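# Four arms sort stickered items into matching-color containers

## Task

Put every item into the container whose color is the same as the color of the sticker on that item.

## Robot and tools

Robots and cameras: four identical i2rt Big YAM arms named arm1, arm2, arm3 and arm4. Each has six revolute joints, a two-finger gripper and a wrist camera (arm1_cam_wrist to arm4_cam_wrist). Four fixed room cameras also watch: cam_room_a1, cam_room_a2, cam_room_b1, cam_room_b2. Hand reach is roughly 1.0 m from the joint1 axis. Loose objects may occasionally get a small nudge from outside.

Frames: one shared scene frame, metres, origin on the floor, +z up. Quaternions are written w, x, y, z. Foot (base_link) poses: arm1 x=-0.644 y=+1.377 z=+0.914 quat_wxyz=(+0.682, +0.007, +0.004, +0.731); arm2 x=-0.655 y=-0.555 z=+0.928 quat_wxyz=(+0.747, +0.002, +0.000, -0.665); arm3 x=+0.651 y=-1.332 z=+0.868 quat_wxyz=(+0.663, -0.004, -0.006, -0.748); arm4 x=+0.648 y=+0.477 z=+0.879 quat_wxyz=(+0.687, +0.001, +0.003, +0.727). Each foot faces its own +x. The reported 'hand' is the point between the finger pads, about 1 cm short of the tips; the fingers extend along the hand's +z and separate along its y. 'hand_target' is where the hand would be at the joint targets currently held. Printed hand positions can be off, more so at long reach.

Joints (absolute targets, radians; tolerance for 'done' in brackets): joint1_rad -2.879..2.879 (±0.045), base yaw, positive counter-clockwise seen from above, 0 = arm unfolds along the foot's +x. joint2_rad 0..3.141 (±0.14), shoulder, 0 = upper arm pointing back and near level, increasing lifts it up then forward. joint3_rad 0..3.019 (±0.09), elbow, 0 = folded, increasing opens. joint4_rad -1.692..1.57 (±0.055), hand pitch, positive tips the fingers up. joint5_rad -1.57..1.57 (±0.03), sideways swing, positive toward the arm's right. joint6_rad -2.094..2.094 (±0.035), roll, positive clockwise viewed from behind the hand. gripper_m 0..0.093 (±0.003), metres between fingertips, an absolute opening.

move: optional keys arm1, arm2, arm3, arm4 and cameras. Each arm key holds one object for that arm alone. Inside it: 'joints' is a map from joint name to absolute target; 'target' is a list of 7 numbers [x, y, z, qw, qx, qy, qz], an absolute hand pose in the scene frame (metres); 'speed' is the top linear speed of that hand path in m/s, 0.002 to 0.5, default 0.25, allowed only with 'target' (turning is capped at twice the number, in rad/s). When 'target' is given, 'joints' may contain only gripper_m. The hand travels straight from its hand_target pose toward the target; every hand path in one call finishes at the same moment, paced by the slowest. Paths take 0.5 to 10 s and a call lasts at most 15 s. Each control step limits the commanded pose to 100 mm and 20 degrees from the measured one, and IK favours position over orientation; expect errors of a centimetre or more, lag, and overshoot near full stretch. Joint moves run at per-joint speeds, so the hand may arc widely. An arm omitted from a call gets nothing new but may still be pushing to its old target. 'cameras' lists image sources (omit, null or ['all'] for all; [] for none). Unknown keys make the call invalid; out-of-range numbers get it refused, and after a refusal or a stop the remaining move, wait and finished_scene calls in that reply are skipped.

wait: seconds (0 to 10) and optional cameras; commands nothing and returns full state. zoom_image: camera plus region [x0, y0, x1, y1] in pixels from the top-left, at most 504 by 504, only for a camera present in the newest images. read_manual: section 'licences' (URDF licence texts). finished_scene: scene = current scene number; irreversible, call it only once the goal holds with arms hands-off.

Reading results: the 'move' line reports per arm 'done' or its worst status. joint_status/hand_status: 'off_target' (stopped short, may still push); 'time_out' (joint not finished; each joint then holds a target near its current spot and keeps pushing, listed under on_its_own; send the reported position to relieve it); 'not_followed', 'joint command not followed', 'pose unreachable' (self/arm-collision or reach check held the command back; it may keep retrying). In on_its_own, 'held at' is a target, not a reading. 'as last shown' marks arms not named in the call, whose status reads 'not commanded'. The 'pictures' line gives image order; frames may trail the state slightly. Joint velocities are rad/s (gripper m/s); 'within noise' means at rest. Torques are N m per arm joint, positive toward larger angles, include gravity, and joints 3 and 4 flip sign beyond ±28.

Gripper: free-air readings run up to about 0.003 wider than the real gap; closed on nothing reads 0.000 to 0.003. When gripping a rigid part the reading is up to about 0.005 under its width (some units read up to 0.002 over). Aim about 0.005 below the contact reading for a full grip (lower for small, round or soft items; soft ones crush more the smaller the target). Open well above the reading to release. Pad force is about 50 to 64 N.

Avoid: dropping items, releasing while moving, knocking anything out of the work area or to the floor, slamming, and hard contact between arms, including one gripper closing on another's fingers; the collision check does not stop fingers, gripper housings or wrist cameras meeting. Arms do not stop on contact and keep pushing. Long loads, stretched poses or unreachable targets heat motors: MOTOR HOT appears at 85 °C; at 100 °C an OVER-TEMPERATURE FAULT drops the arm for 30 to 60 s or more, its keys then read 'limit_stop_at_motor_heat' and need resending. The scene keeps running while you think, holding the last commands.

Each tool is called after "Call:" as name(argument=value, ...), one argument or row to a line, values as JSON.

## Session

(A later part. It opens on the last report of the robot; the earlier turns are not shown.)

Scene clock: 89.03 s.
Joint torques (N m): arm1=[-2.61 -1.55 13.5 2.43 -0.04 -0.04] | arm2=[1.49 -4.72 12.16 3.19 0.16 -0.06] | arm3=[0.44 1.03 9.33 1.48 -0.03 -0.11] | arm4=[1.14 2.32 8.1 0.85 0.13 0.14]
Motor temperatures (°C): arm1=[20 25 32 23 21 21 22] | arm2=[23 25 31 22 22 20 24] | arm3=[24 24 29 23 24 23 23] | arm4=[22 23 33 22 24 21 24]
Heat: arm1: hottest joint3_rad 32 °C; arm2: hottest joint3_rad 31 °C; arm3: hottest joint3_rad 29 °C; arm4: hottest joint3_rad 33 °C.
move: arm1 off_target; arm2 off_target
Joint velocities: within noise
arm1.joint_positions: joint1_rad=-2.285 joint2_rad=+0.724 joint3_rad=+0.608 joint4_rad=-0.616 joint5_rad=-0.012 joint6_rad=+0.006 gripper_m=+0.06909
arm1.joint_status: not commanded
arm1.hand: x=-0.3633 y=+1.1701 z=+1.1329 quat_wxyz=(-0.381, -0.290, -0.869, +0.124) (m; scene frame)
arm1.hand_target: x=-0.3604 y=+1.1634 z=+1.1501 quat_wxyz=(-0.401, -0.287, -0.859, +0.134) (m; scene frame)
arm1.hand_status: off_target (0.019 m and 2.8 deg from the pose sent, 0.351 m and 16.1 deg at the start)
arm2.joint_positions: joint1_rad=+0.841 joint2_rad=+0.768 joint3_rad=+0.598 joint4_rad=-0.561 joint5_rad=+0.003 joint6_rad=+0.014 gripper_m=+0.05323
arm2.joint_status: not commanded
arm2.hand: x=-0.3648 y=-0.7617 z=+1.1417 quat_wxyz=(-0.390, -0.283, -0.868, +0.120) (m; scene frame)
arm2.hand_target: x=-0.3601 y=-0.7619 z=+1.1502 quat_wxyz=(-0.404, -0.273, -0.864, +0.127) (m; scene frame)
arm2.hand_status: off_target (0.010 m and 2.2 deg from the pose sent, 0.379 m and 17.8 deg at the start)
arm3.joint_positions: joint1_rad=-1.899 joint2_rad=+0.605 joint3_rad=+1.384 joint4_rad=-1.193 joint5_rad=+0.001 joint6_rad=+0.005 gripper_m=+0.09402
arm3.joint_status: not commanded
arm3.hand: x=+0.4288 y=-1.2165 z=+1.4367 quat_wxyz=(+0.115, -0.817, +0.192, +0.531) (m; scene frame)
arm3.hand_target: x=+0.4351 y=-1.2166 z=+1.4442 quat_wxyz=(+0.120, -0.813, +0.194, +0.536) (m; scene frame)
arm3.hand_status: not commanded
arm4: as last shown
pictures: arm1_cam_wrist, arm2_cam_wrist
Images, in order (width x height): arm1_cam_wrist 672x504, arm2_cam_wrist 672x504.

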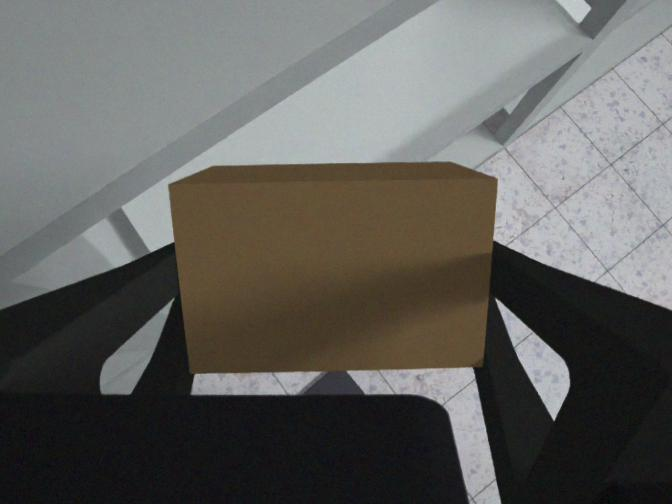

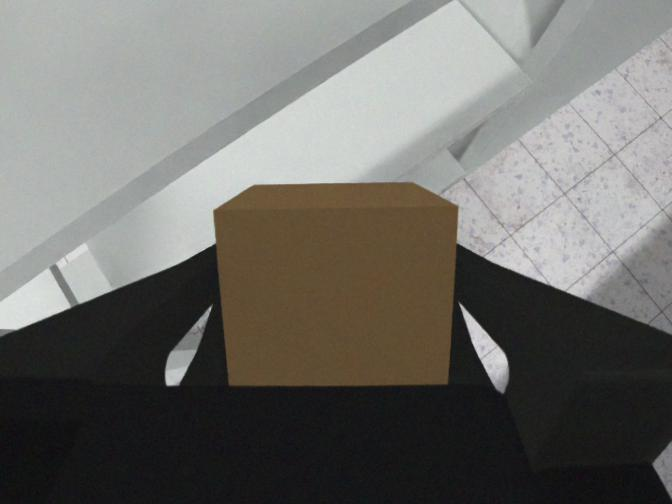

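Call:
move(
  arm1={"target":[-0.035,0.920,1.135,0.189,0.311,0.929,-0.063],"speed":0.3},
  arm2={"target":[-0.035,-0.990,1.14,0.190,0.295,0.935,-0.060],"speed":0.3},
  cameras=[],
)

Call:
move(
  arm1={"target":[-0.03,0.915,1.045,0.189,0.311,0.929,-0.063],"speed":0.15},
  arm2={"target":[-0.03,-0.994,1.060,0.190,0.295,0.935,-0.060],"speed":0.15},
  cameras=["arm1_cam_wrist","arm2_cam_wrist"],
)

Scene clock: 95.97 s.
Joint torques (N m): arm1=[-2.26 -19.6 17.39 0.64 0.08 0.01] | arm2=[1.08 -22.48 16.88 1.01 0.03 -0.07] | arm3=[0.38 0.91 9.4 1.48 -0.02 -0.1] | arm4=[1.03 2.37 8.13 0.98 0.14 0.13]
Motor temperatures (°C): arm1=[20 24 33 23 21 21 22] | arm2=[23 25 32 22 22 20 24] | arm3=[24 24 29 23 24 23 23] | arm4=[22 23 32 22 24 21 24]
Heat: arm1: hottest joint3_rad 33 °C; arm2: hottest joint3_rad 32 °C; arm3: hottest joint3_rad 29 °C; arm4: hottest joint3_rad 32 °C.
move: arm1 off_target; arm2 off_target
Joint velocities: within noise
arm1.joint_positions: joint1_rad=-2.285 joint2_rad=+2.114 joint3_rad=+2.149 joint4_rad=-1.245 joint5_rad=-0.010 joint6_rad=+0.006 gripper_m=+0.06909
arm1.joint_status: not commanded
arm1.hand: x=-0.0454 y=+0.9299 z=+1.1061 quat_wxyz=(-0.164, -0.314, -0.934, +0.053) (m; scene frame)
arm1.hand_target: x=-0.0365 y=+0.9211 z=+1.1352 quat_wxyz=(-0.190, -0.311, -0.929, +0.063) (m; scene frame)
arm1.hand_status: off_target (0.032 m and 3.1 deg from the pose sent, 0.413 m and 24.3 deg at the start)
arm2.joint_positions: joint1_rad=+0.841 joint2_rad=+2.097 joint3_rad=+2.111 joint4_rad=-1.210 joint5_rad=+0.003 joint6_rad=+0.014 gripper_m=+0.05323
arm2.joint_status: not commanded
arm2.hand: x=-0.0485 y=-0.9841 z=+1.1280 quat_wxyz=(-0.178, -0.304, -0.934, +0.055) (m; scene frame)
arm2.hand_target: x=-0.0359 y=-0.9893 z=+1.1401 quat_wxyz=(-0.191, -0.295, -0.934, +0.060) (m; scene frame)
arm2.hand_status: off_target (0.019 m and 1.8 deg from the pose sent, 0.401 m and 25.2 deg at the start)
arm3, arm4: as last shown
arm3.hand_target: x=+0.4351 y=-1.2166 z=+1.4443 quat_wxyz=(+0.120, -0.813, +0.194, +0.536) (m; scene frame)
pictures: none
No camera images: "cameras" was empty.

Scene clock: 97.33 s.
Joint torques (N m): arm1=[-2.78 -19.14 11.95 1.66 0.08 0.01] | arm2=[1.08 -23 11.12 2.33 0 -0.07] | arm3=[0.5 0.91 9.36 1.44 -0.03 -0.11] | arm4=[1.08 2.02 8.03 0.92 0.15 0.14]
Motor temperatures (°C): arm1=[20 25 33 23 21 21 22] | arm2=[23 25 32 22 22 20 24] | arm3=[24 24 29 23 24 23 23] | arm4=[22 23 32 22 24 21 24]
Heat: arm1: hottest joint3_rad 33 °C; arm2: hottest joint3_rad 32 °C; arm3: hottest joint3_rad 29 °C; arm4: hottest joint3_rad 32 °C.
move: arm1 done; arm2 off_target
Joint velocities: within noise
arm1.joint_positions: joint1_rad=-2.285 joint2_rad=+2.154 joint3_rad=+2.037 joint4_rad=-1.062 joint5_rad=-0.010 joint6_rad=+0.006 gripper_m=+0.06909
arm1.joint_status: not commanded
arm1.hand: x=-0.0337 y=+0.9205 z=+1.0404 quat_wxyz=(-0.178, -0.313, -0.931, +0.058) (m; scene frame)
arm1.hand_target: x=-0.0302 y=+0.9151 z=+1.0452 quat_wxyz=(-0.189, -0.311, -0.929, +0.063) (m; scene frame)
arm1.hand_status: done (0.008 m and 1.4 deg from the pose sent, 0.065 m and 3.2 deg at the start)
arm2.joint_positions: joint1_rad=+0.841 joint2_rad=+2.134 joint3_rad=+2.032 joint4_rad=-1.058 joint5_rad=+0.003 joint6_rad=+0.014 gripper_m=+0.05323
arm2.joint_status: not commanded
arm2.hand: x=-0.0347 y=-0.9936 z=+1.0776 quat_wxyz=(-0.194, -0.303, -0.931, +0.060) (m; scene frame)
arm2.hand_target: x=-0.0305 y=-0.9937 z=+1.0600 quat_wxyz=(-0.190, -0.295, -0.935, +0.060) (m; scene frame)
arm2.hand_status: off_target (0.018 m and 1.1 deg from the pose sent, 0.071 m and 1.8 deg at the start)
arm3, arm4: as last shown
pictures: arm1_cam_wrist, arm2_cam_wrist
Images, in order (width x height): arm1_cam_wrist 672x504, arm2_cam_wrist 672x504.

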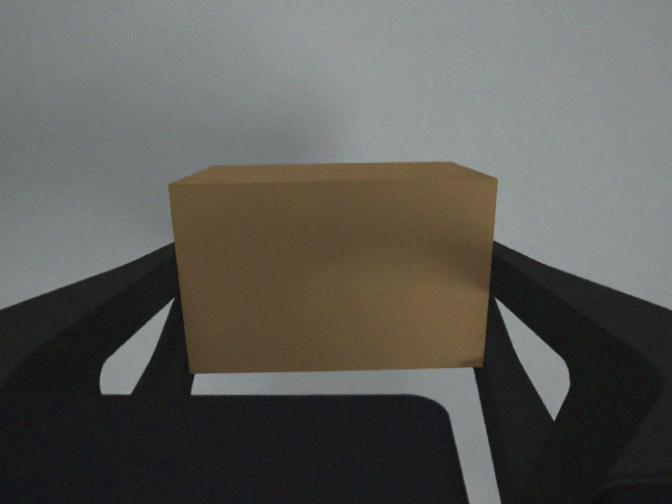

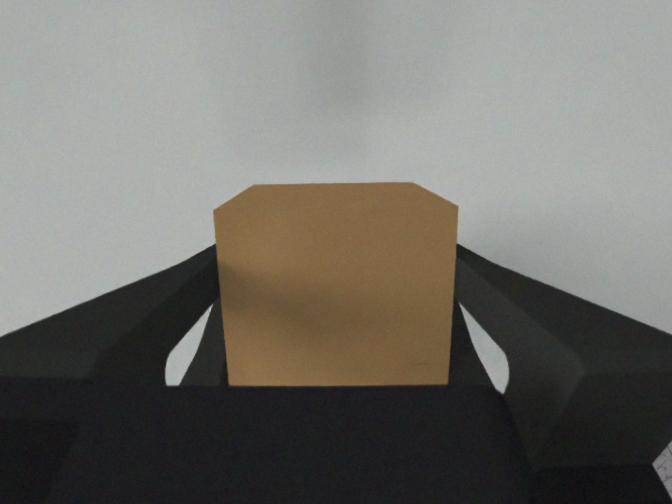

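Call:
move(
  arm1={"target":[-0.040,0.921,1.012,0.189,0.311,0.929,-0.063],"speed":0.06},
  arm2={"target":[-0.038,-0.989,1.022,0.190,0.295,0.935,-0.060],"speed":0.07},
  cameras=[],
)

Scene clock: 101.17 s.
Joint torques (N m): arm1=[-1.73 -20.48 9.81 1.48 0.03 -0.05] | arm2=[0.97 -23.3 10.47 2.33 -0.01 -0.08] | arm3=[0.67 1.03 9.35 1.47 -0.03 -0.11] | arm4=[0.97 2.37 8.08 0.96 0.15 0.16]
Motor temperatures (°C): arm1=[20 25 33 23 21 21 22] | arm2=[23 26 32 22 22 20 24] | arm3=[24 24 29 23 24 23 23] | arm4=[22 23 32 22 24 21 24]
Heat: arm1: hottest joint3_rad 33 °C; arm2: hottest joint3_rad 32 °C; arm3: hottest joint3_rad 29 °C; arm4: hottest joint3_rad 32 °C.
move: arm1 done; arm2 off_target
Joint velocities: within noise
arm1.joint_positions: joint1_rad=-2.285 joint2_rad=+2.143 joint3_rad=+1.941 joint4_rad=-0.959 joint5_rad=-0.009 joint6_rad=+0.005 gripper_m=+0.06908
arm1.joint_status: not commanded
arm1.hand: x=-0.0375 y=+0.9230 z=+1.0130 quat_wxyz=(-0.187, -0.312, -0.930, +0.061) (m; scene frame)
arm1.hand_target: x=-0.0401 y=+0.9211 z=+1.0119 quat_wxyz=(-0.189, -0.311, -0.929, +0.063) (m; scene frame)
arm1.hand_status: done (0.003 m and 0.4 deg from the pose sent, 0.029 m and 1.4 deg at the start)
arm2.joint_positions: joint1_rad=+0.841 joint2_rad=+2.134 joint3_rad=+1.924 joint4_rad=-0.953 joint5_rad=+0.003 joint6_rad=+0.014 gripper_m=+0.05323
arm2.joint_status: not commanded
arm2.hand: x=-0.0403 y=-0.9895 z=+1.0368 quat_wxyz=(-0.193, -0.303, -0.931, +0.060) (m; scene frame)
arm2.hand_target: x=-0.0383 y=-0.9888 z=+1.0220 quat_wxyz=(-0.190, -0.295, -0.935, +0.060) (m; scene frame)
arm2.hand_status: off_target (0.015 m and 1.0 deg from the pose sent, 0.056 m and 1.1 deg at the start)
arm3, arm4: as last shown
pictures: none
No camera images: "cameras" was empty.

Call:
move(
  arm1={"target":[-0.040,0.921,0.999,0.189,0.311,0.929,-0.063],"speed":0.06},
  arm2={"target":[-0.038,-0.989,1.008,0.190,0.295,0.935,-0.060],"speed":0.06},
  cameras=["arm1_cam_wrist","arm2_cam_wrist"],
)

Scene clock: 104.83 s.
Joint torques (N m): arm1=[-2.32 -19.02 9.32 1.88 0.1 -0.07] | arm2=[1.08 -22.71 10.11 2.36 -0.01 -0.08] | arm3=[0.56 0.97 9.39 1.47 -0.03 -0.11] | arm4=[0.67 2.08 8.03 0.9 0.16 0.15]
Motor temperatures (°C): arm1=[20 25 32 23 21 21 22] | arm2=[23 26 32 22 22 20 24] | arm3=[24 24 29 23 24 23 23] | arm4=[22 23 32 22 24 21 24]
Heat: arm1: hottest joint3_rad 32 °C; arm2: hottest joint3_rad 32 °C; arm3: hottest joint3_rad 29 °C; arm4: hottest joint3_rad 32 °C.
move: arm1 off_target; arm2 off_target
Joint velocities: within noise
arm1.joint_positions: joint1_rad=-2.285 joint2_rad=+2.137 joint3_rad=+1.926 joint4_rad=-0.934 joint5_rad=-0.009 joint6_rad=+0.005 gripper_m=+0.06908
arm1.joint_status: not commanded
arm1.hand: x=-0.0367 y=+0.9224 z=+1.0128 quat_wxyz=(-0.194, -0.311, -0.928, +0.063) (m; scene frame)
arm1.hand_target: x=-0.0402 y=+0.9212 z=+0.9992 quat_wxyz=(-0.189, -0.311, -0.929, +0.063) (m; scene frame)
arm1.hand_status: off_target (0.014 m and 0.6 deg from the pose sent, 0.014 m and 0.4 deg at the start)
arm2.joint_positions: joint1_rad=+0.841 joint2_rad=+2.134 joint3_rad=+1.907 joint4_rad=-0.923 joint5_rad=+0.003 joint6_rad=+0.013 gripper_m=+0.05323
arm2.joint_status: not commanded
arm2.hand: x=-0.0390 y=-0.9904 z=+1.0318 quat_wxyz=(-0.200, -0.302, -0.930, +0.062) (m; scene frame)
arm2.hand_target: x=-0.0386 y=-0.9886 z=+1.0083 quat_wxyz=(-0.190, -0.295, -0.935, +0.060) (m; scene frame)
arm2.hand_status: off_target (0.024 m and 1.5 deg from the pose sent, 0.029 m and 1.0 deg at the start)
arm3, arm4: as last shown
pictures: arm1_cam_wrist, arm2_cam_wrist
Images, in order (width x height): arm1_cam_wrist 672x504, arm2_cam_wrist 672x504.

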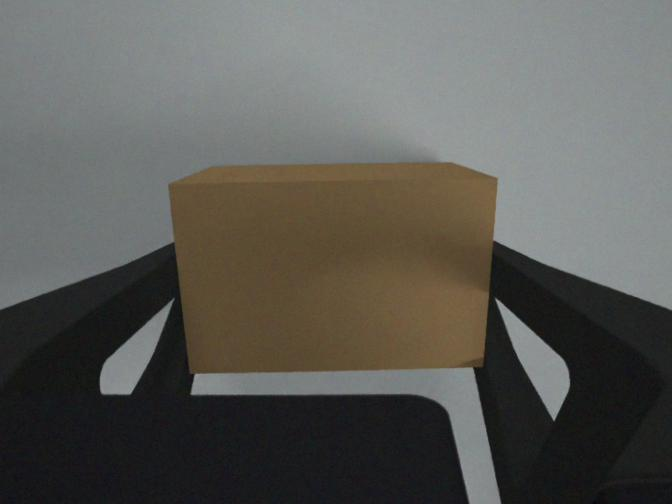

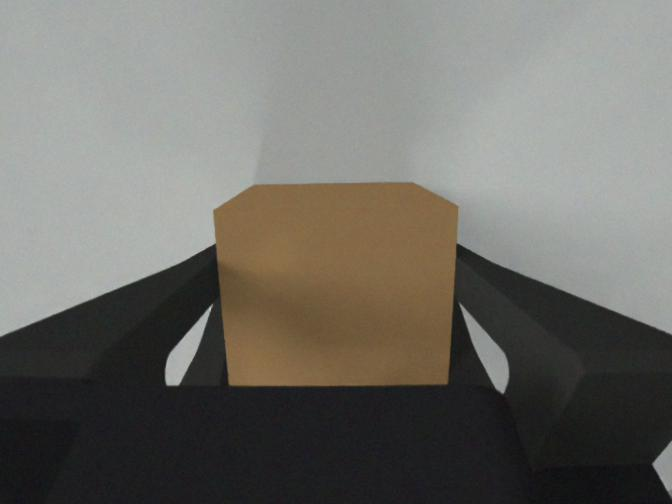

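Call:
move(
  arm1={"target":[-0.038,0.922,1.009,0.189,0.311,0.929,-0.063],"speed":0.06,"joints":{"gripper_m":0.093}},
  arm2={"target":[-0.038,-0.989,0.998,0.190,0.295,0.935,-0.060],"speed":0.06},
  cameras=["arm1_cam_wrist"],
)

Scene clock: 110.17 s.
Joint torques (N m): arm1=[-2.02 -19.19 12.36 0.69 0.1 -0.04] | arm2=[0.91 -22.07 9.36 2.48 -0.02 -0.08] | arm3=[0.44 1.2 9.36 1.46 -0.03 -0.11] | arm4=[1.2 2.14 8.06 0.96 0.15 0.12]
Motor temperatures (°C): arm1=[20 25 32 23 21 21 22] | arm2=[23 27 32 22 22 20 24] | arm3=[24 24 28 23 24 23 23] | arm4=[22 23 31 22 24 21 24]
Heat: arm1: hottest joint3_rad 32 °C; arm2: hottest joint3_rad 32 °C; arm3: hottest joint3_rad 28 °C; arm4: hottest joint3_rad 31 °C.
move: arm1 done; arm2 off_target
Joint velocities: within noise
arm1.joint_positions: joint1_rad=-2.285 joint2_rad=+2.137 joint3_rad=+1.911 joint4_rad=-0.931 joint5_rad=-0.009 joint6_rad=+0.005 gripper_m=+0.09297
arm1.joint_status: all done
arm1.hand: x=-0.0399 y=+0.9247 z=+1.0062 quat_wxyz=(-0.188, -0.312, -0.929, +0.062) (m; scene frame)
arm1.hand_target: x=-0.0380 y=+0.9220 z=+1.0091 quat_wxyz=(-0.189, -0.311, -0.929, +0.063) (m; scene frame)
arm1.hand_status: done (0.004 m and 0.2 deg from the pose sent, 0.004 m and 0.6 deg at the start)
arm2.joint_positions: joint1_rad=+0.841 joint2_rad=+2.134 joint3_rad=+1.902 joint4_rad=-0.904 joint5_rad=+0.003 joint6_rad=+0.013 gripper_m=+0.05323
arm2.joint_status: not commanded
arm2.hand: x=-0.0370 y=-0.9918 z=+1.0310 quat_wxyz=(-0.206, -0.301, -0.929, +0.064) (m; scene frame)
arm2.hand_target: x=-0.0390 y=-0.9883 z=+0.9986 quat_wxyz=(-0.190, -0.295, -0.935, +0.060) (m; scene frame)
arm2.hand_status: off_target (0.033 m and 2.1 deg from the pose sent, 0.034 m and 1.5 deg at the start)
arm3, arm4: as last shown
pictures: arm1_cam_wrist
Images, in order (width x height): arm1_cam_wrist 672x504.

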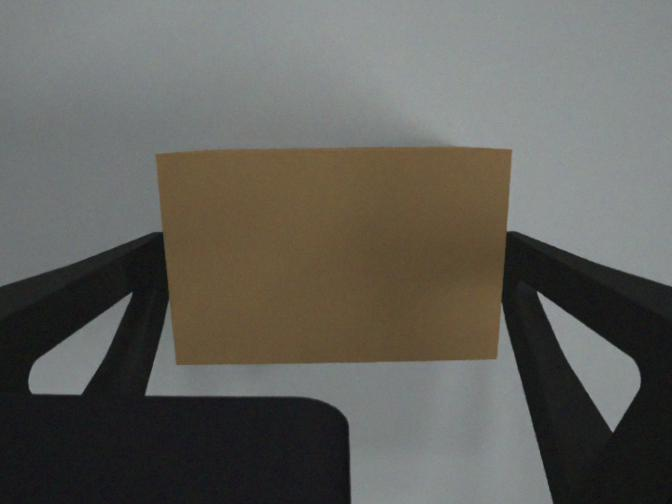

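Both at contact. arm2 eases and opens; arm1 lifts.

Call:
move(
  arm1={"target":[-0.055,0.938,1.13,0.189,0.311,0.929,-0.063],"speed":0.25},
  arm2={"target":[-0.038,-0.990,1.026,0.200,0.300,0.931,-0.062],"speed":0.06,"joints":{"gripper_m":0.093}},
  cameras=[],
)

Call:
move(
  arm1={"target":[-0.36,1.163,1.15,0.401,0.287,0.859,-0.134],"speed":0.4},
  arm2={"target":[-0.055,-0.974,1.14,0.190,0.295,0.935,-0.060],"speed":0.25},
  cameras=["arm2_cam_wrist"],
)

Call:
move(
  arm2={"target":[-0.36,-0.762,1.15,0.4035,0.2725,0.864,-0.127],"speed":0.4},
  arm4={"target":[0.36,0.67,1.16,0.134,-0.859,0.287,0.401],"speed":0.4},
  arm3={"target":[0.36,-1.18,1.16,0.120,-0.869,0.257,0.405],"speed":0.4},
  cameras=[],
)

Call:
move(
  arm1={"joints":{"joint2_rad":0.6,"joint3_rad":1.4,"joint4_rad":-1.2}},
  arm2={"joints":{"joint2_rad":0.6,"joint3_rad":1.4,"joint4_rad":-1.2}},
  arm4={"target":[-0.02,0.945,1.14,0.134,-0.859,0.287,0.401],"speed":0.35},
  arm3={"target":[-0.015,-1.02,1.15,0.120,-0.869,0.257,0.405],"speed":0.35},
  cameras=["arm3_cam_wrist","arm4_cam_wrist"],
)

Scene clock: 124.57 s.
Joint torques (N m): arm1=[-2.02 -17.73 15.5 0.61 0.07 0.06] | arm2=[0.97 -24.47 11.59 1.24 -0.01 0.04] | arm3=[0.5 0.97 9.36 1.48 -0.02 -0.12] | arm4=[1.61 2.26 8.03 0.95 0.11 0.17]
Motor temperatures (°C): arm1=[20 25 34 23 21 21 22] | arm2=[23 27 31 22 22 20 24] | arm3=[24 24 28 23 24 23 23] | arm4=[22 22 31 22 24 21 24]
Heat: arm1: hottest joint3_rad 34 °C; arm2: hottest joint3_rad 31 °C; arm3: hottest joint3_rad 28 °C; arm4: hottest joint3_rad 31 °C.
move: arm1 off_target; arm2 done
Joint velocities: within noise
arm1.joint_positions: joint1_rad=-2.285 joint2_rad=+2.024 joint3_rad=+2.006 joint4_rad=-1.173 joint5_rad=-0.008 joint6_rad=+0.006 gripper_m=+0.09297
arm1.joint_status: not commanded
arm1.hand: x=-0.0636 y=+0.9433 z=+1.1101 quat_wxyz=(-0.173, -0.313, -0.932, +0.057) (m; scene frame)
arm1.hand_target: x=-0.0557 y=+0.9385 z=+1.1299 quat_wxyz=(-0.189, -0.311, -0.929, +0.063) (m; scene frame)
arm1.hand_status: off_target (0.022 m and 2.0 deg from the pose sent, 0.126 m and 0.2 deg at the start)
arm2.joint_positions: joint1_rad=+0.841 joint2_rad=+2.134 joint3_rad=+1.895 joint4_rad=-0.900 joint5_rad=+0.003 joint6_rad=+0.013 gripper_m=+0.09293
arm2.joint_status: all done
arm2.hand: x=-0.0381 y=-0.9910 z=+1.0281 quat_wxyz=(-0.204, -0.302, -0.929, +0.063) (m; scene frame)
arm2.hand_target: x=-0.0380 y=-0.9900 z=+1.0260 quat_wxyz=(-0.200, -0.300, -0.931, +0.062) (m; scene frame)
arm2.hand_status: done (0.002 m and 0.6 deg from the pose sent, 0.005 m and 0.8 deg at the start)
arm3, arm4: as last shown
pictures: none
No camera images: "cameras" was empty.

Scene clock: 126.33 s.
Joint torques (N m): arm1=[-2.61 0.5 12.83 1.36 -0.05 -0.05] | arm2=[1.44 -24.29 15.98 0.9 0.07 -0.02] | arm3=[0.5 0.97 9.37 1.47 -0.04 -0.11] | arm4=[1.49 2.96 7.94 0.95 0.14 0.16]
Motor temperatures (°C): arm1=[20 25 34 23 21 21 22] | arm2=[23 27 31 22 22 20 24] | arm3=[24 24 28 23 24 23 23] | arm4=[22 22 31 22 24 21 24]
Heat: arm1: hottest joint3_rad 34 °C; arm2: hottest joint3_rad 31 °C; arm3: hottest joint3_rad 28 °C; arm4: hottest joint3_rad 31 °C.
move: arm1 done; arm2 off_target
Joint velocities: within noise
arm1.joint_positions: joint1_rad=-2.285 joint2_rad=+0.710 joint3_rad=+0.617 joint4_rad=-0.587 joint5_rad=-0.013 joint6_rad=+0.005 gripper_m=+0.09297
arm1.joint_status: not commanded
arm1.hand: x=-0.3592 y=+1.1672 z=+1.1477 quat_wxyz=(-0.404, -0.285, -0.859, +0.131) (m; scene frame)
arm1.hand_target: x=-0.3600 y=+1.1631 z=+1.1499 quat_wxyz=(-0.401, -0.287, -0.859, +0.134) (m; scene frame)
arm1.hand_status: done (0.005 m and 0.5 deg from the pose sent, 0.371 m and 29.1 deg at the start)
arm2.joint_positions: joint1_rad=+0.841 joint2_rad=+2.041 joint3_rad=+1.977 joint4_rad=-1.154 joint5_rad=+0.003 joint6_rad=+0.013 gripper_m=+0.09293
arm2.joint_status: not commanded
arm2.hand: x=-0.0670 y=-0.9711 z=+1.1100 quat_wxyz=(-0.168, -0.304, -0.936, +0.052) (m; scene frame)
arm2.hand_target: x=-0.0562 y=-0.9732 z=+1.1401 quat_wxyz=(-0.190, -0.295, -0.934, +0.060) (m; scene frame)
arm2.hand_status: off_target (0.032 m and 2.9 deg from the pose sent, 0.114 m and 1.9 deg at the start)
arm3: as last shown
arm4.joint_positions: joint1_rad=+0.896 joint2_rad=+0.598 joint3_rad=+1.390 joint4_rad=-1.187 joint5_rad=-0.001 joint6_rad=-0.012 gripper_m=+0.09400
arm4.joint_status: not commanded
arm4.hand: x=+0.4531 y=+0.6201 z=+1.4565 quat_wxyz=(-0.169, +0.793, -0.250, -0.529) (m; scene frame)
arm4.hand_target: x=+0.4545 y=+0.6183 z=+1.4582 quat_wxyz=(-0.165, +0.793, -0.253, -0.528) (m; scene frame)
arm4.hand_status: not commanded
pictures: arm2_cam_wrist
Images, in order (width x height): arm2_cam_wrist 672x504.

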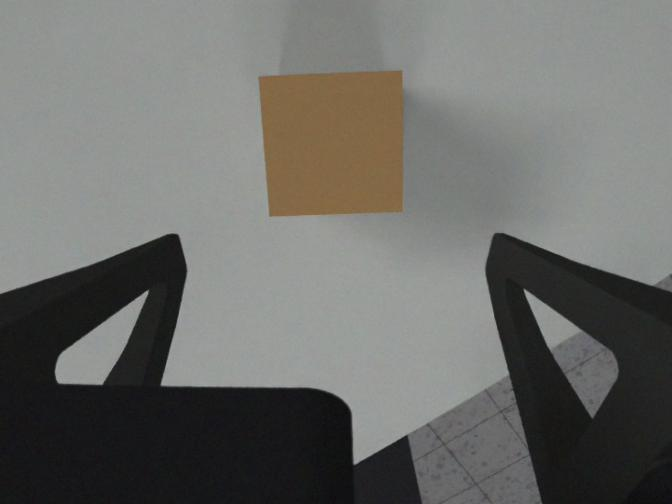

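Scene clock: 128.00 s.
Joint torques (N m): arm1=[-2.73 0.5 12.79 1.46 -0.03 -0.03] | arm2=[1.49 -3.08 11.36 2.39 0.15 -0.04] | arm3=[2.26 -2.43 10.29 2.21 0.2 0.01] | arm4=[1.26 -3.43 10.44 1.87 0.27 0.19]
Motor temperatures (°C): arm1=[20 25 34 23 21 21 22] | arm2=[23 27 32 22 22 20 24] | arm3=[24 24 28 23 24 23 23] | arm4=[22 22 31 22 24 21 24]
Heat: arm1: hottest joint3_rad 34 °C; arm2: hottest joint3_rad 32 °C; arm3: hottest joint3_rad 28 °C; arm4: hottest joint3_rad 31 °C.
move: arm2 done; arm3 done; arm4 off_target
Joint velocities: within noise
arm1: as last shown
arm2.joint_positions: joint1_rad=+0.841 joint2_rad=+0.750 joint3_rad=+0.608 joint4_rad=-0.539 joint5_rad=+0.003 joint6_rad=+0.013 gripper_m=+0.09293
arm2.joint_status: not commanded
arm2.hand: x=-0.3614 y=-0.7642 z=+1.1573 quat_wxyz=(-0.411, -0.279, -0.858, +0.127) (m; scene frame)
arm2.hand_target: x=-0.3601 y=-0.7619 z=+1.1500 quat_wxyz=(-0.404, -0.273, -0.864, +0.127) (m; scene frame)
arm2.hand_status: done (0.008 m and 1.3 deg from the pose sent, 0.362 m and 29.9 deg at the start)
arm3.joint_positions: joint1_rad=-1.855 joint2_rad=+0.644 joint3_rad=+0.744 joint4_rad=-0.824 joint5_rad=+0.147 joint6_rad=+0.102 gripper_m=+0.09402
arm3.joint_status: not commanded
arm3.hand: x=+0.3641 y=-1.1771 z=+1.1535 quat_wxyz=(+0.122, -0.874, +0.260, +0.392) (m; scene frame)
arm3.hand_target: x=+0.3601 y=-1.1800 z=+1.1601 quat_wxyz=(+0.120, -0.869, +0.257, +0.405) (m; scene frame)
arm3.hand_status: done (0.008 m and 1.6 deg from the pose sent, 0.287 m and 17.3 deg at the start)
arm4.joint_positions: joint1_rad=+0.962 joint2_rad=+0.711 joint3_rad=+0.721 joint4_rad=-0.750 joint5_rad=+0.076 joint6_rad=+0.047 gripper_m=+0.09400
arm4.joint_status: not commanded
arm4.hand: x=+0.3648 y=+0.6693 z=+1.1469 quat_wxyz=(-0.132, +0.869, -0.285, -0.383) (m; scene frame)
arm4.hand_target: x=+0.3604 y=+0.6698 z=+1.1600 quat_wxyz=(-0.134, +0.860, -0.287, -0.401) (m; scene frame)
arm4.hand_status: off_target (0.014 m and 2.4 deg from the pose sent, 0.315 m and 17.5 deg at the start)
pictures: none
No camera images: "cameras" was empty.

Scene clock: 130.20 s.
Joint torques (N m): arm1=[-2.73 3.6 12.81 1.39 -0.05 -0.04] | arm2=[1.49 0.79 12.66 1.89 0.14 -0.04] | arm3=[1.9 -20.25 14.54 1.13 0.01 -0.03] | arm4=[0.56 -23.24 13.59 0.72 -0.04 -0.11]
Motor temperatures (°C): arm1=[20 25 34 23 21 21 22] | arm2=[23 27 32 22 22 20 24] | arm3=[24 24 29 23 24 23 23] | arm4=[22 22 32 22 24 21 24]
Heat: arm1: hottest joint3_rad 34 °C; arm2: hottest joint3_rad 32 °C; arm3: hottest joint3_rad 29 °C; arm4: hottest joint3_rad 32 °C.
move: arm1 done; arm2 done; arm3 off_target; arm4 off_target
Joint velocities: within noise
arm1.joint_positions: joint1_rad=-2.285 joint2_rad=+0.596 joint3_rad=+1.362 joint4_rad=-1.191 joint5_rad=-0.013 joint6_rad=+0.005 gripper_m=+0.09297
arm1.joint_status: all done
arm1.hand: x=-0.4376 y=+1.2293 z=+1.4733 quat_wxyz=(-0.510, -0.265, -0.801, +0.167) (m; scene frame)
arm1.hand_target: x=-0.4433 y=+1.2306 z=+1.4893 quat_wxyz=(-0.518, -0.264, -0.795, +0.174) (m; scene frame)
arm1.hand_status: not commanded
arm2.joint_positions: joint1_rad=+0.841 joint2_rad=+0.599 joint3_rad=+1.362 joint4_rad=-1.185 joint5_rad=+0.003 joint6_rad=+0.013 gripper_m=+0.09293
arm2.joint_status: all done
arm2.hand: x=-0.4541 y=-0.7005 z=+1.4915 quat_wxyz=(-0.519, -0.260, -0.798, +0.160) (m; scene frame)
arm2.hand_target: x=-0.4594 y=-0.6950 z=+1.5067 quat_wxyz=(-0.527, -0.252, -0.795, +0.165) (m; scene frame)
arm2.hand_status: not commanded
arm3.joint_positions: joint1_rad=-1.855 joint2_rad=+1.769 joint3_rad=+1.604 joint4_rad=-0.577 joint5_rad=+0.145 joint6_rad=+0.103 gripper_m=+0.09402
arm3.joint_status: not commanded
arm3.hand: x=-0.0009 y=-1.0213 z=+1.1230 quat_wxyz=(+0.120, -0.877, +0.260, +0.385) (m; scene frame)
arm3.hand_target: x=-0.0135 y=-1.0206 z=+1.1502 quat_wxyz=(+0.120, -0.869, +0.257, +0.405) (m; scene frame)
arm3.hand_status: off_target (0.030 m and 2.5 deg from the pose sent, 0.410 m and 1.6 deg at the start)
arm4.joint_positions: joint1_rad=+0.921 joint2_rad=+1.997 joint3_rad=+1.886 joint4_rad=-0.617 joint5_rad=+0.041 joint6_rad=+0.037 gripper_m=+0.09400
arm4.joint_status: not commanded
arm4.hand: x=-0.0127 y=+0.9337 z=+1.1224 quat_wxyz=(-0.128, +0.864, -0.292, -0.390) (m; scene frame)
arm4.hand_target: x=-0.0188 y=+0.9443 z=+1.1399 quat_wxyz=(-0.134, +0.859, -0.287, -0.402) (m; scene frame)
arm4.hand_status: off_target (0.022 m and 1.6 deg from the pose sent, 0.473 m and 2.4 deg at the start)
pictures: arm3_cam_wrist, arm4_cam_wrist
Images, in order (width x height): arm3_cam_wrist 672x504, arm4_cam_wrist 672x504.

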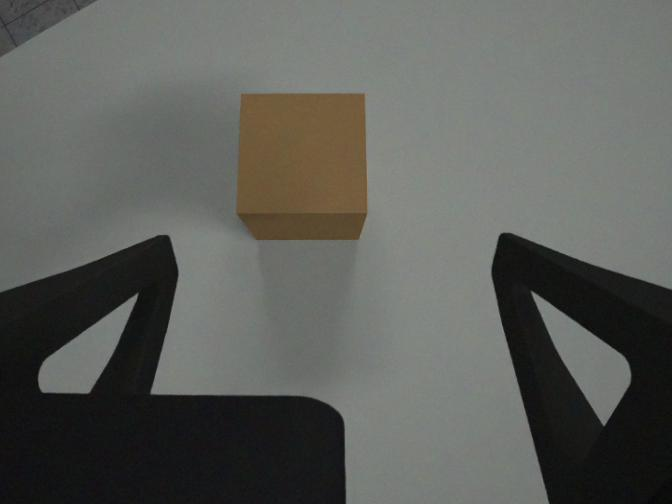

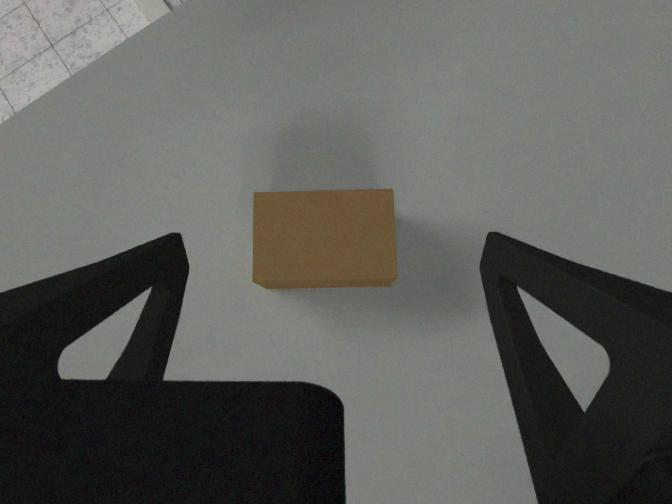

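Call:
move(
  arm4={"target":[-0.040,0.954,1.045,0.134,-0.859,0.287,0.401],"speed":0.15},
  arm3={"target":[-0.067,-1.006,1.085,0.120,-0.869,0.257,0.405],"speed":0.15},
  cameras=["arm3_cam_wrist","arm4_cam_wrist"],
)

Scene clock: 141.13 s.
Joint torques (N m): arm1=[-1.96 4.07 12.86 1.46 -0.09 -0.04] | arm2=[1.38 0.79 12.64 1.94 0.14 -0.05] | arm3=[2.78 -22.48 14.35 2.09 0.2 0.02] | arm4=[0.32 -24.94 10.03 1.92 0.11 -0.05]
Motor temperatures (°C): arm1=[20 25 35 23 21 21 22] | arm2=[23 27 32 22 22 20 24] | arm3=[24 24 30 23 24 23 23] | arm4=[22 23 36 22 24 21 24]
Heat: arm1: hottest joint3_rad 35 °C; arm2: hottest joint3_rad 32 °C; arm3: hottest joint3_rad 30 °C; arm4: hottest joint3_rad 36 °C.
move: arm3 off_target; arm4 done
Joint velocities: within noise
arm1, arm2: as last shown
arm3.joint_positions: joint1_rad=-1.855 joint2_rad=+1.938 joint3_rad=+1.682 joint4_rad=-0.509 joint5_rad=+0.147 joint6_rad=+0.104 gripper_m=+0.09402
arm3.joint_status: not commanded
arm3.hand: x=-0.0439 y=-1.0037 z=+1.0560 quat_wxyz=(+0.120, -0.882, +0.261, +0.374) (m; scene frame)
arm3.hand_target: x=-0.0647 y=-1.0072 z=+1.0852 quat_wxyz=(+0.120, -0.869, +0.257, +0.405) (m; scene frame)
arm3.hand_status: off_target (0.037 m and 3.9 deg from the pose sent, 0.078 m and 2.6 deg at the start)
arm4.joint_positions: joint1_rad=+0.921 joint2_rad=+2.108 joint3_rad=+1.865 joint4_rad=-0.469 joint5_rad=+0.041 joint6_rad=+0.037 gripper_m=+0.09400
arm4.joint_status: not commanded
arm4.hand: x=-0.0358 y=+0.9488 z=+1.0488 quat_wxyz=(-0.130, +0.861, -0.291, -0.396) (m; scene frame)
arm4.hand_target: x=-0.0397 y=+0.9540 z=+1.0449 quat_wxyz=(-0.134, +0.859, -0.287, -0.401) (m; scene frame)
arm4.hand_status: done (0.008 m and 0.9 deg from the pose sent, 0.085 m and 1.6 deg at the start)
pictures: arm3_cam_wrist, arm4_cam_wrist
Images, in order (width x height): arm3_cam_wrist 672x504, arm4_cam_wrist 672x504.

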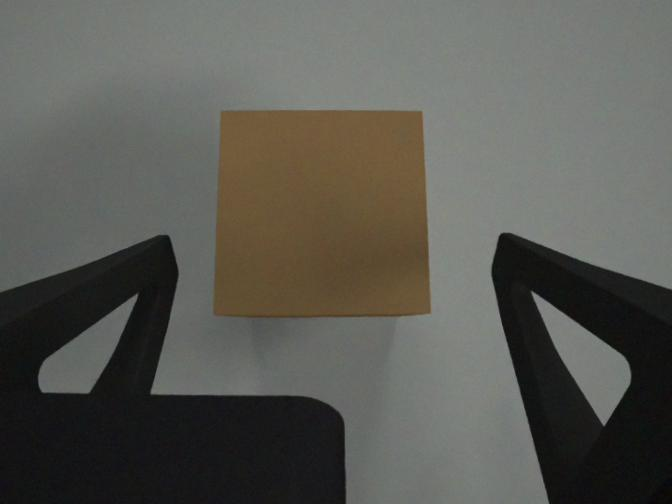

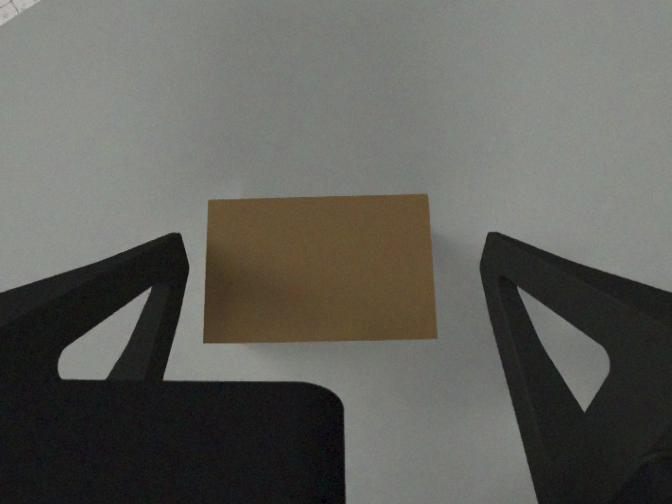

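Call:
move(
  arm4={"target":[-0.037,0.947,1.008,0.134,-0.859,0.287,0.401],"speed":0.12},
  arm3={"target":[-0.063,-1.008,1.022,0.120,-0.869,0.257,0.405],"speed":0.12},
  cameras=["arm3_cam_wrist","arm4_cam_wrist"],
)

Scene clock: 145.90 s.
Joint torques (N m): arm1=[-2.96 4.13 12.62 1.43 -0.05 -0.04] | arm2=[1.49 0.91 12.64 1.89 0.14 -0.05] | arm3=[2.55 -22.42 9.26 2.18 0.18 0.01] | arm4=[0.97 -23.47 9.18 1.72 0.23 0]
Motor temperatures (°C): arm1=[20 25 35 23 21 21 22] | arm2=[23 26 32 22 22 20 23] | arm3=[24 24 31 23 24 23 23] | arm4=[22 24 36 22 24 21 24]
Heat: arm1: hottest joint3_rad 35 °C; arm2: hottest joint3_rad 32 °C; arm3: hottest joint3_rad 31 °C; arm4: hottest joint3_rad 36 °C.
move: arm3 off_target; arm4 off_target
Joint velocities: within noise
arm1, arm2: as last shown
arm3.joint_positions: joint1_rad=-1.855 joint2_rad=+1.978 joint3_rad=+1.635 joint4_rad=-0.362 joint5_rad=+0.147 joint6_rad=+0.104 gripper_m=+0.09402
arm3.joint_status: not commanded
arm3.hand: x=-0.0561 y=-0.9988 z=+1.0272 quat_wxyz=(+0.123, -0.869, +0.260, +0.402) (m; scene frame)
arm3.hand_target: x=-0.0628 y=-1.0081 z=+1.0221 quat_wxyz=(+0.120, -0.869, +0.257, +0.405) (m; scene frame)
arm3.hand_status: off_target (0.013 m and 0.6 deg from the pose sent, 0.039 m and 3.9 deg at the start)
arm4.joint_positions: joint1_rad=+0.921 joint2_rad=+2.108 joint3_rad=+1.793 joint4_rad=-0.377 joint5_rad=+0.043 joint6_rad=+0.037 gripper_m=+0.09400
arm4.joint_status: not commanded
arm4.hand: x=-0.0322 y=+0.9465 z=+1.0264 quat_wxyz=(-0.133, +0.857, -0.290, -0.405) (m; scene frame)
arm4.hand_target: x=-0.0363 y=+0.9467 z=+1.0081 quat_wxyz=(-0.134, +0.859, -0.287, -0.401) (m; scene frame)
arm4.hand_status: off_target (0.019 m and 0.7 deg from the pose sent, 0.041 m and 0.9 deg at the start)
pictures: arm3_cam_wrist, arm4_cam_wrist
Images, in order (width x height): arm3_cam_wrist 672x504, arm4_cam_wrist 672x504.

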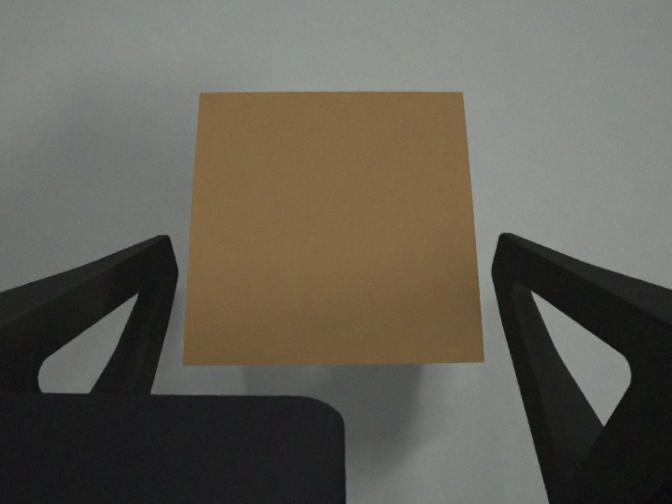

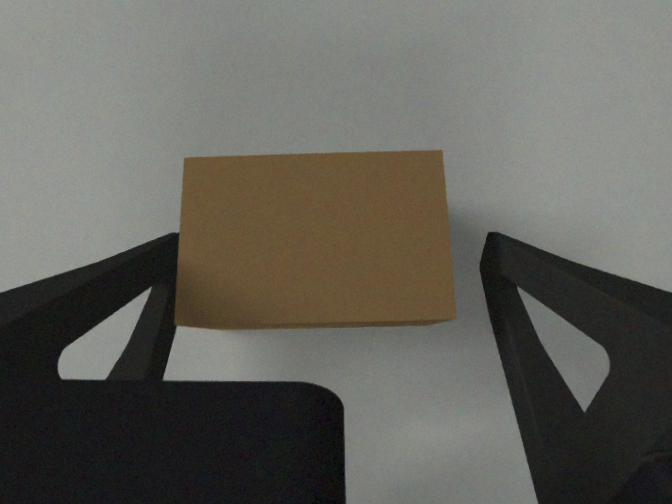

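Call:
move(
  arm4={"target":[-0.043,0.941,1.008,0.134,-0.859,0.287,0.401],"speed":0.1},
  arm3={"target":[-0.063,-1.006,1.008,0.120,-0.869,0.257,0.405],"speed":0.1},
  cameras=["arm4_cam_wrist"],
)

Call:
move(
  arm4={"target":[-0.045,0.940,0.994,0.134,-0.859,0.287,0.401],"speed":0.1},
  arm3={"joints":{"gripper_m":0.036}},
  cameras=["arm3_cam_wrist","arm4_cam_wrist"],
)

Scene clock: 150.70 s.
Joint torques (N m): arm1=[-3.08 3.55 12.74 1.57 -0.02 -0.06] | arm2=[1.49 0.85 12.6 1.92 0.14 -0.04] | arm3=[2.32 -21.42 8.83 2.21 0.1 -0.02] | arm4=[1.61 -22.71 9.58 1.78 0.21 0.04]
Motor temperatures (°C): arm1=[20 25 35 23 21 21 22] | arm2=[23 26 32 22 22 20 23] | arm3=[24 24 30 23 24 23 23] | arm4=[22 25 35 22 24 21 24]
Heat: arm1: hottest joint3_rad 35 °C; arm2: hottest joint3_rad 32 °C; arm3: hottest joint3_rad 30 °C; arm4: hottest joint3_rad 35 °C.
move: arm3 off_target; arm4 off_target
Joint velocities: within noise
arm1, arm2: as last shown
arm3.joint_positions: joint1_rad=-1.855 joint2_rad=+1.982 joint3_rad=+1.625 joint4_rad=-0.332 joint5_rad=+0.147 joint6_rad=+0.104 gripper_m=+0.09402
arm3.joint_status: not commanded
arm3.hand: x=-0.0577 y=-0.9982 z=+1.0240 quat_wxyz=(+0.124, -0.866, +0.260, +0.409) (m; scene frame)
arm3.hand_target: x=-0.0625 y=-1.0062 z=+1.0080 quat_wxyz=(+0.120, -0.869, +0.257, +0.405) (m; scene frame)
arm3.hand_status: off_target (0.019 m and 0.8 deg from the pose sent, 0.022 m and 0.6 deg at the start)
arm4.joint_positions: joint1_rad=+0.930 joint2_rad=+2.108 joint3_rad=+1.793 joint4_rad=-0.377 joint5_rad=+0.051 joint6_rad=+0.037 gripper_m=+0.09400
arm4.joint_status: not commanded
arm4.hand: x=-0.0356 y=+0.9414 z=+1.0264 quat_wxyz=(-0.135, +0.857, -0.288, -0.405) (m; scene frame)
arm4.hand_target: x=-0.0423 y=+0.9405 z=+1.0080 quat_wxyz=(-0.134, +0.859, -0.287, -0.401) (m; scene frame)
arm4.hand_status: off_target (0.020 m and 0.5 deg from the pose sent, 0.022 m and 0.7 deg at the start)
pictures: arm4_cam_wrist
Images, in order (width x height): arm4_cam_wrist 672x504.

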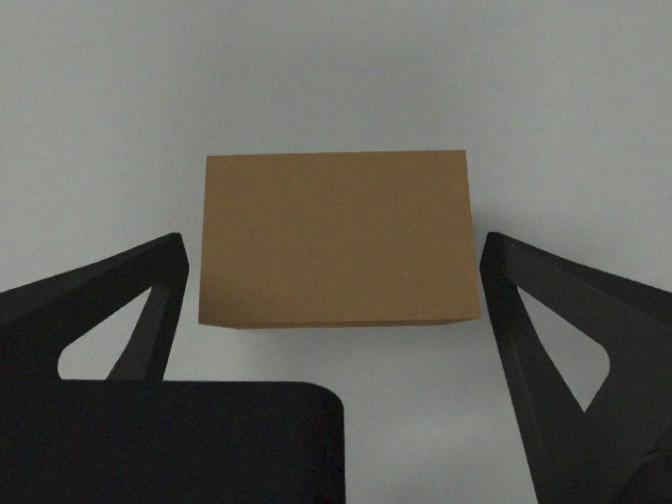

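Scene clock: 151.70 s.
Joint torques (N m): arm1=[-2.84 3.6 12.68 1.42 -0.06 -0.07] | arm2=[1.44 0.85 12.66 1.89 0.14 -0.04] | arm3=[2.37 -21.42 8.85 2.22 0.1 -0.01] | arm4=[1.85 -23.41 8.76 1.81 0.25 0.1]
Motor temperatures (°C): arm1=[20 25 35 23 21 21 22] | arm2=[23 26 32 22 22 20 23] | arm3=[24 24 30 23 24 23 23] | arm4=[22 25 35 22 24 21 24]
Heat: arm1: hottest joint3_rad 35 °C; arm2: hottest joint3_rad 32 °C; arm3: hottest joint3_rad 30 °C; arm4: hottest joint3_rad 35 °C.
move: arm3 off_target; arm4 off_target
Joint velocities: within noise
arm1, arm2: as last shown
arm3.joint_positions: joint1_rad=-1.855 joint2_rad=+1.982 joint3_rad=+1.625 joint4_rad=-0.332 joint5_rad=+0.147 joint6_rad=+0.104 gripper_m=+0.05289
arm3.joint_status: gripper_m off_target (ended at +0.05292, target +0.03600)
arm3.hand: x=-0.0577 y=-0.9982 z=+1.0241 quat_wxyz=(+0.124, -0.866, +0.260, +0.409) (m; scene frame)
arm3.hand_target: x=-0.0625 y=-1.0062 z=+1.0080 quat_wxyz=(+0.120, -0.869, +0.257, +0.405) (m; scene frame)
arm3.hand_status: not commanded
arm4.joint_positions: joint1_rad=+0.930 joint2_rad=+2.124 joint3_rad=+1.793 joint4_rad=-0.354 joint5_rad=+0.053 joint6_rad=+0.037 gripper_m=+0.09400
arm4.joint_status: not commanded
arm4.hand: x=-0.0388 y=+0.9435 z=+1.0180 quat_wxyz=(-0.136, +0.856, -0.288, -0.408) (m; scene frame)
arm4.hand_target: x=-0.0442 y=+0.9394 z=+0.9943 quat_wxyz=(-0.134, +0.859, -0.287, -0.401) (m; scene frame)
arm4.hand_status: off_target (0.025 m and 0.9 deg from the pose sent, 0.034 m and 0.5 deg at the start)
pictures: arm3_cam_wrist, arm4_cam_wrist
Images, in order (width x height): arm3_cam_wrist 672x504, arm4_cam_wrist 672x504.

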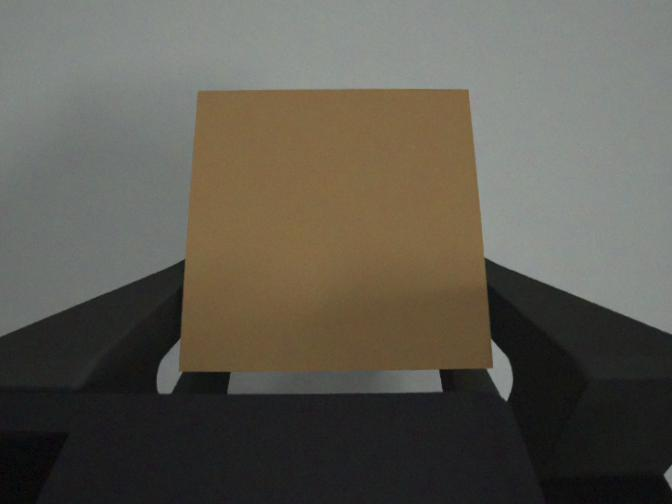

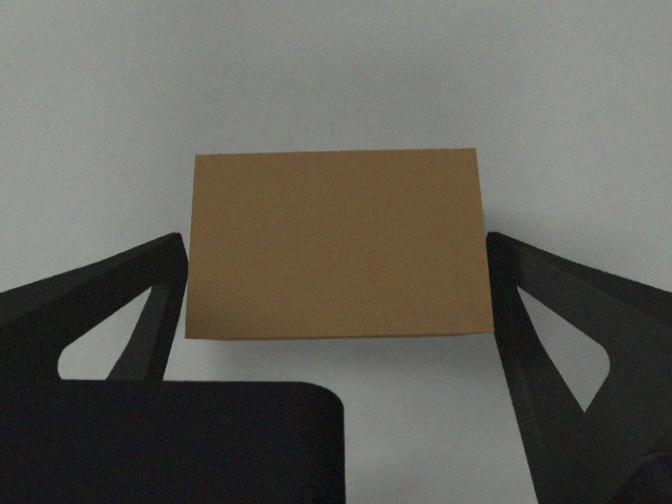

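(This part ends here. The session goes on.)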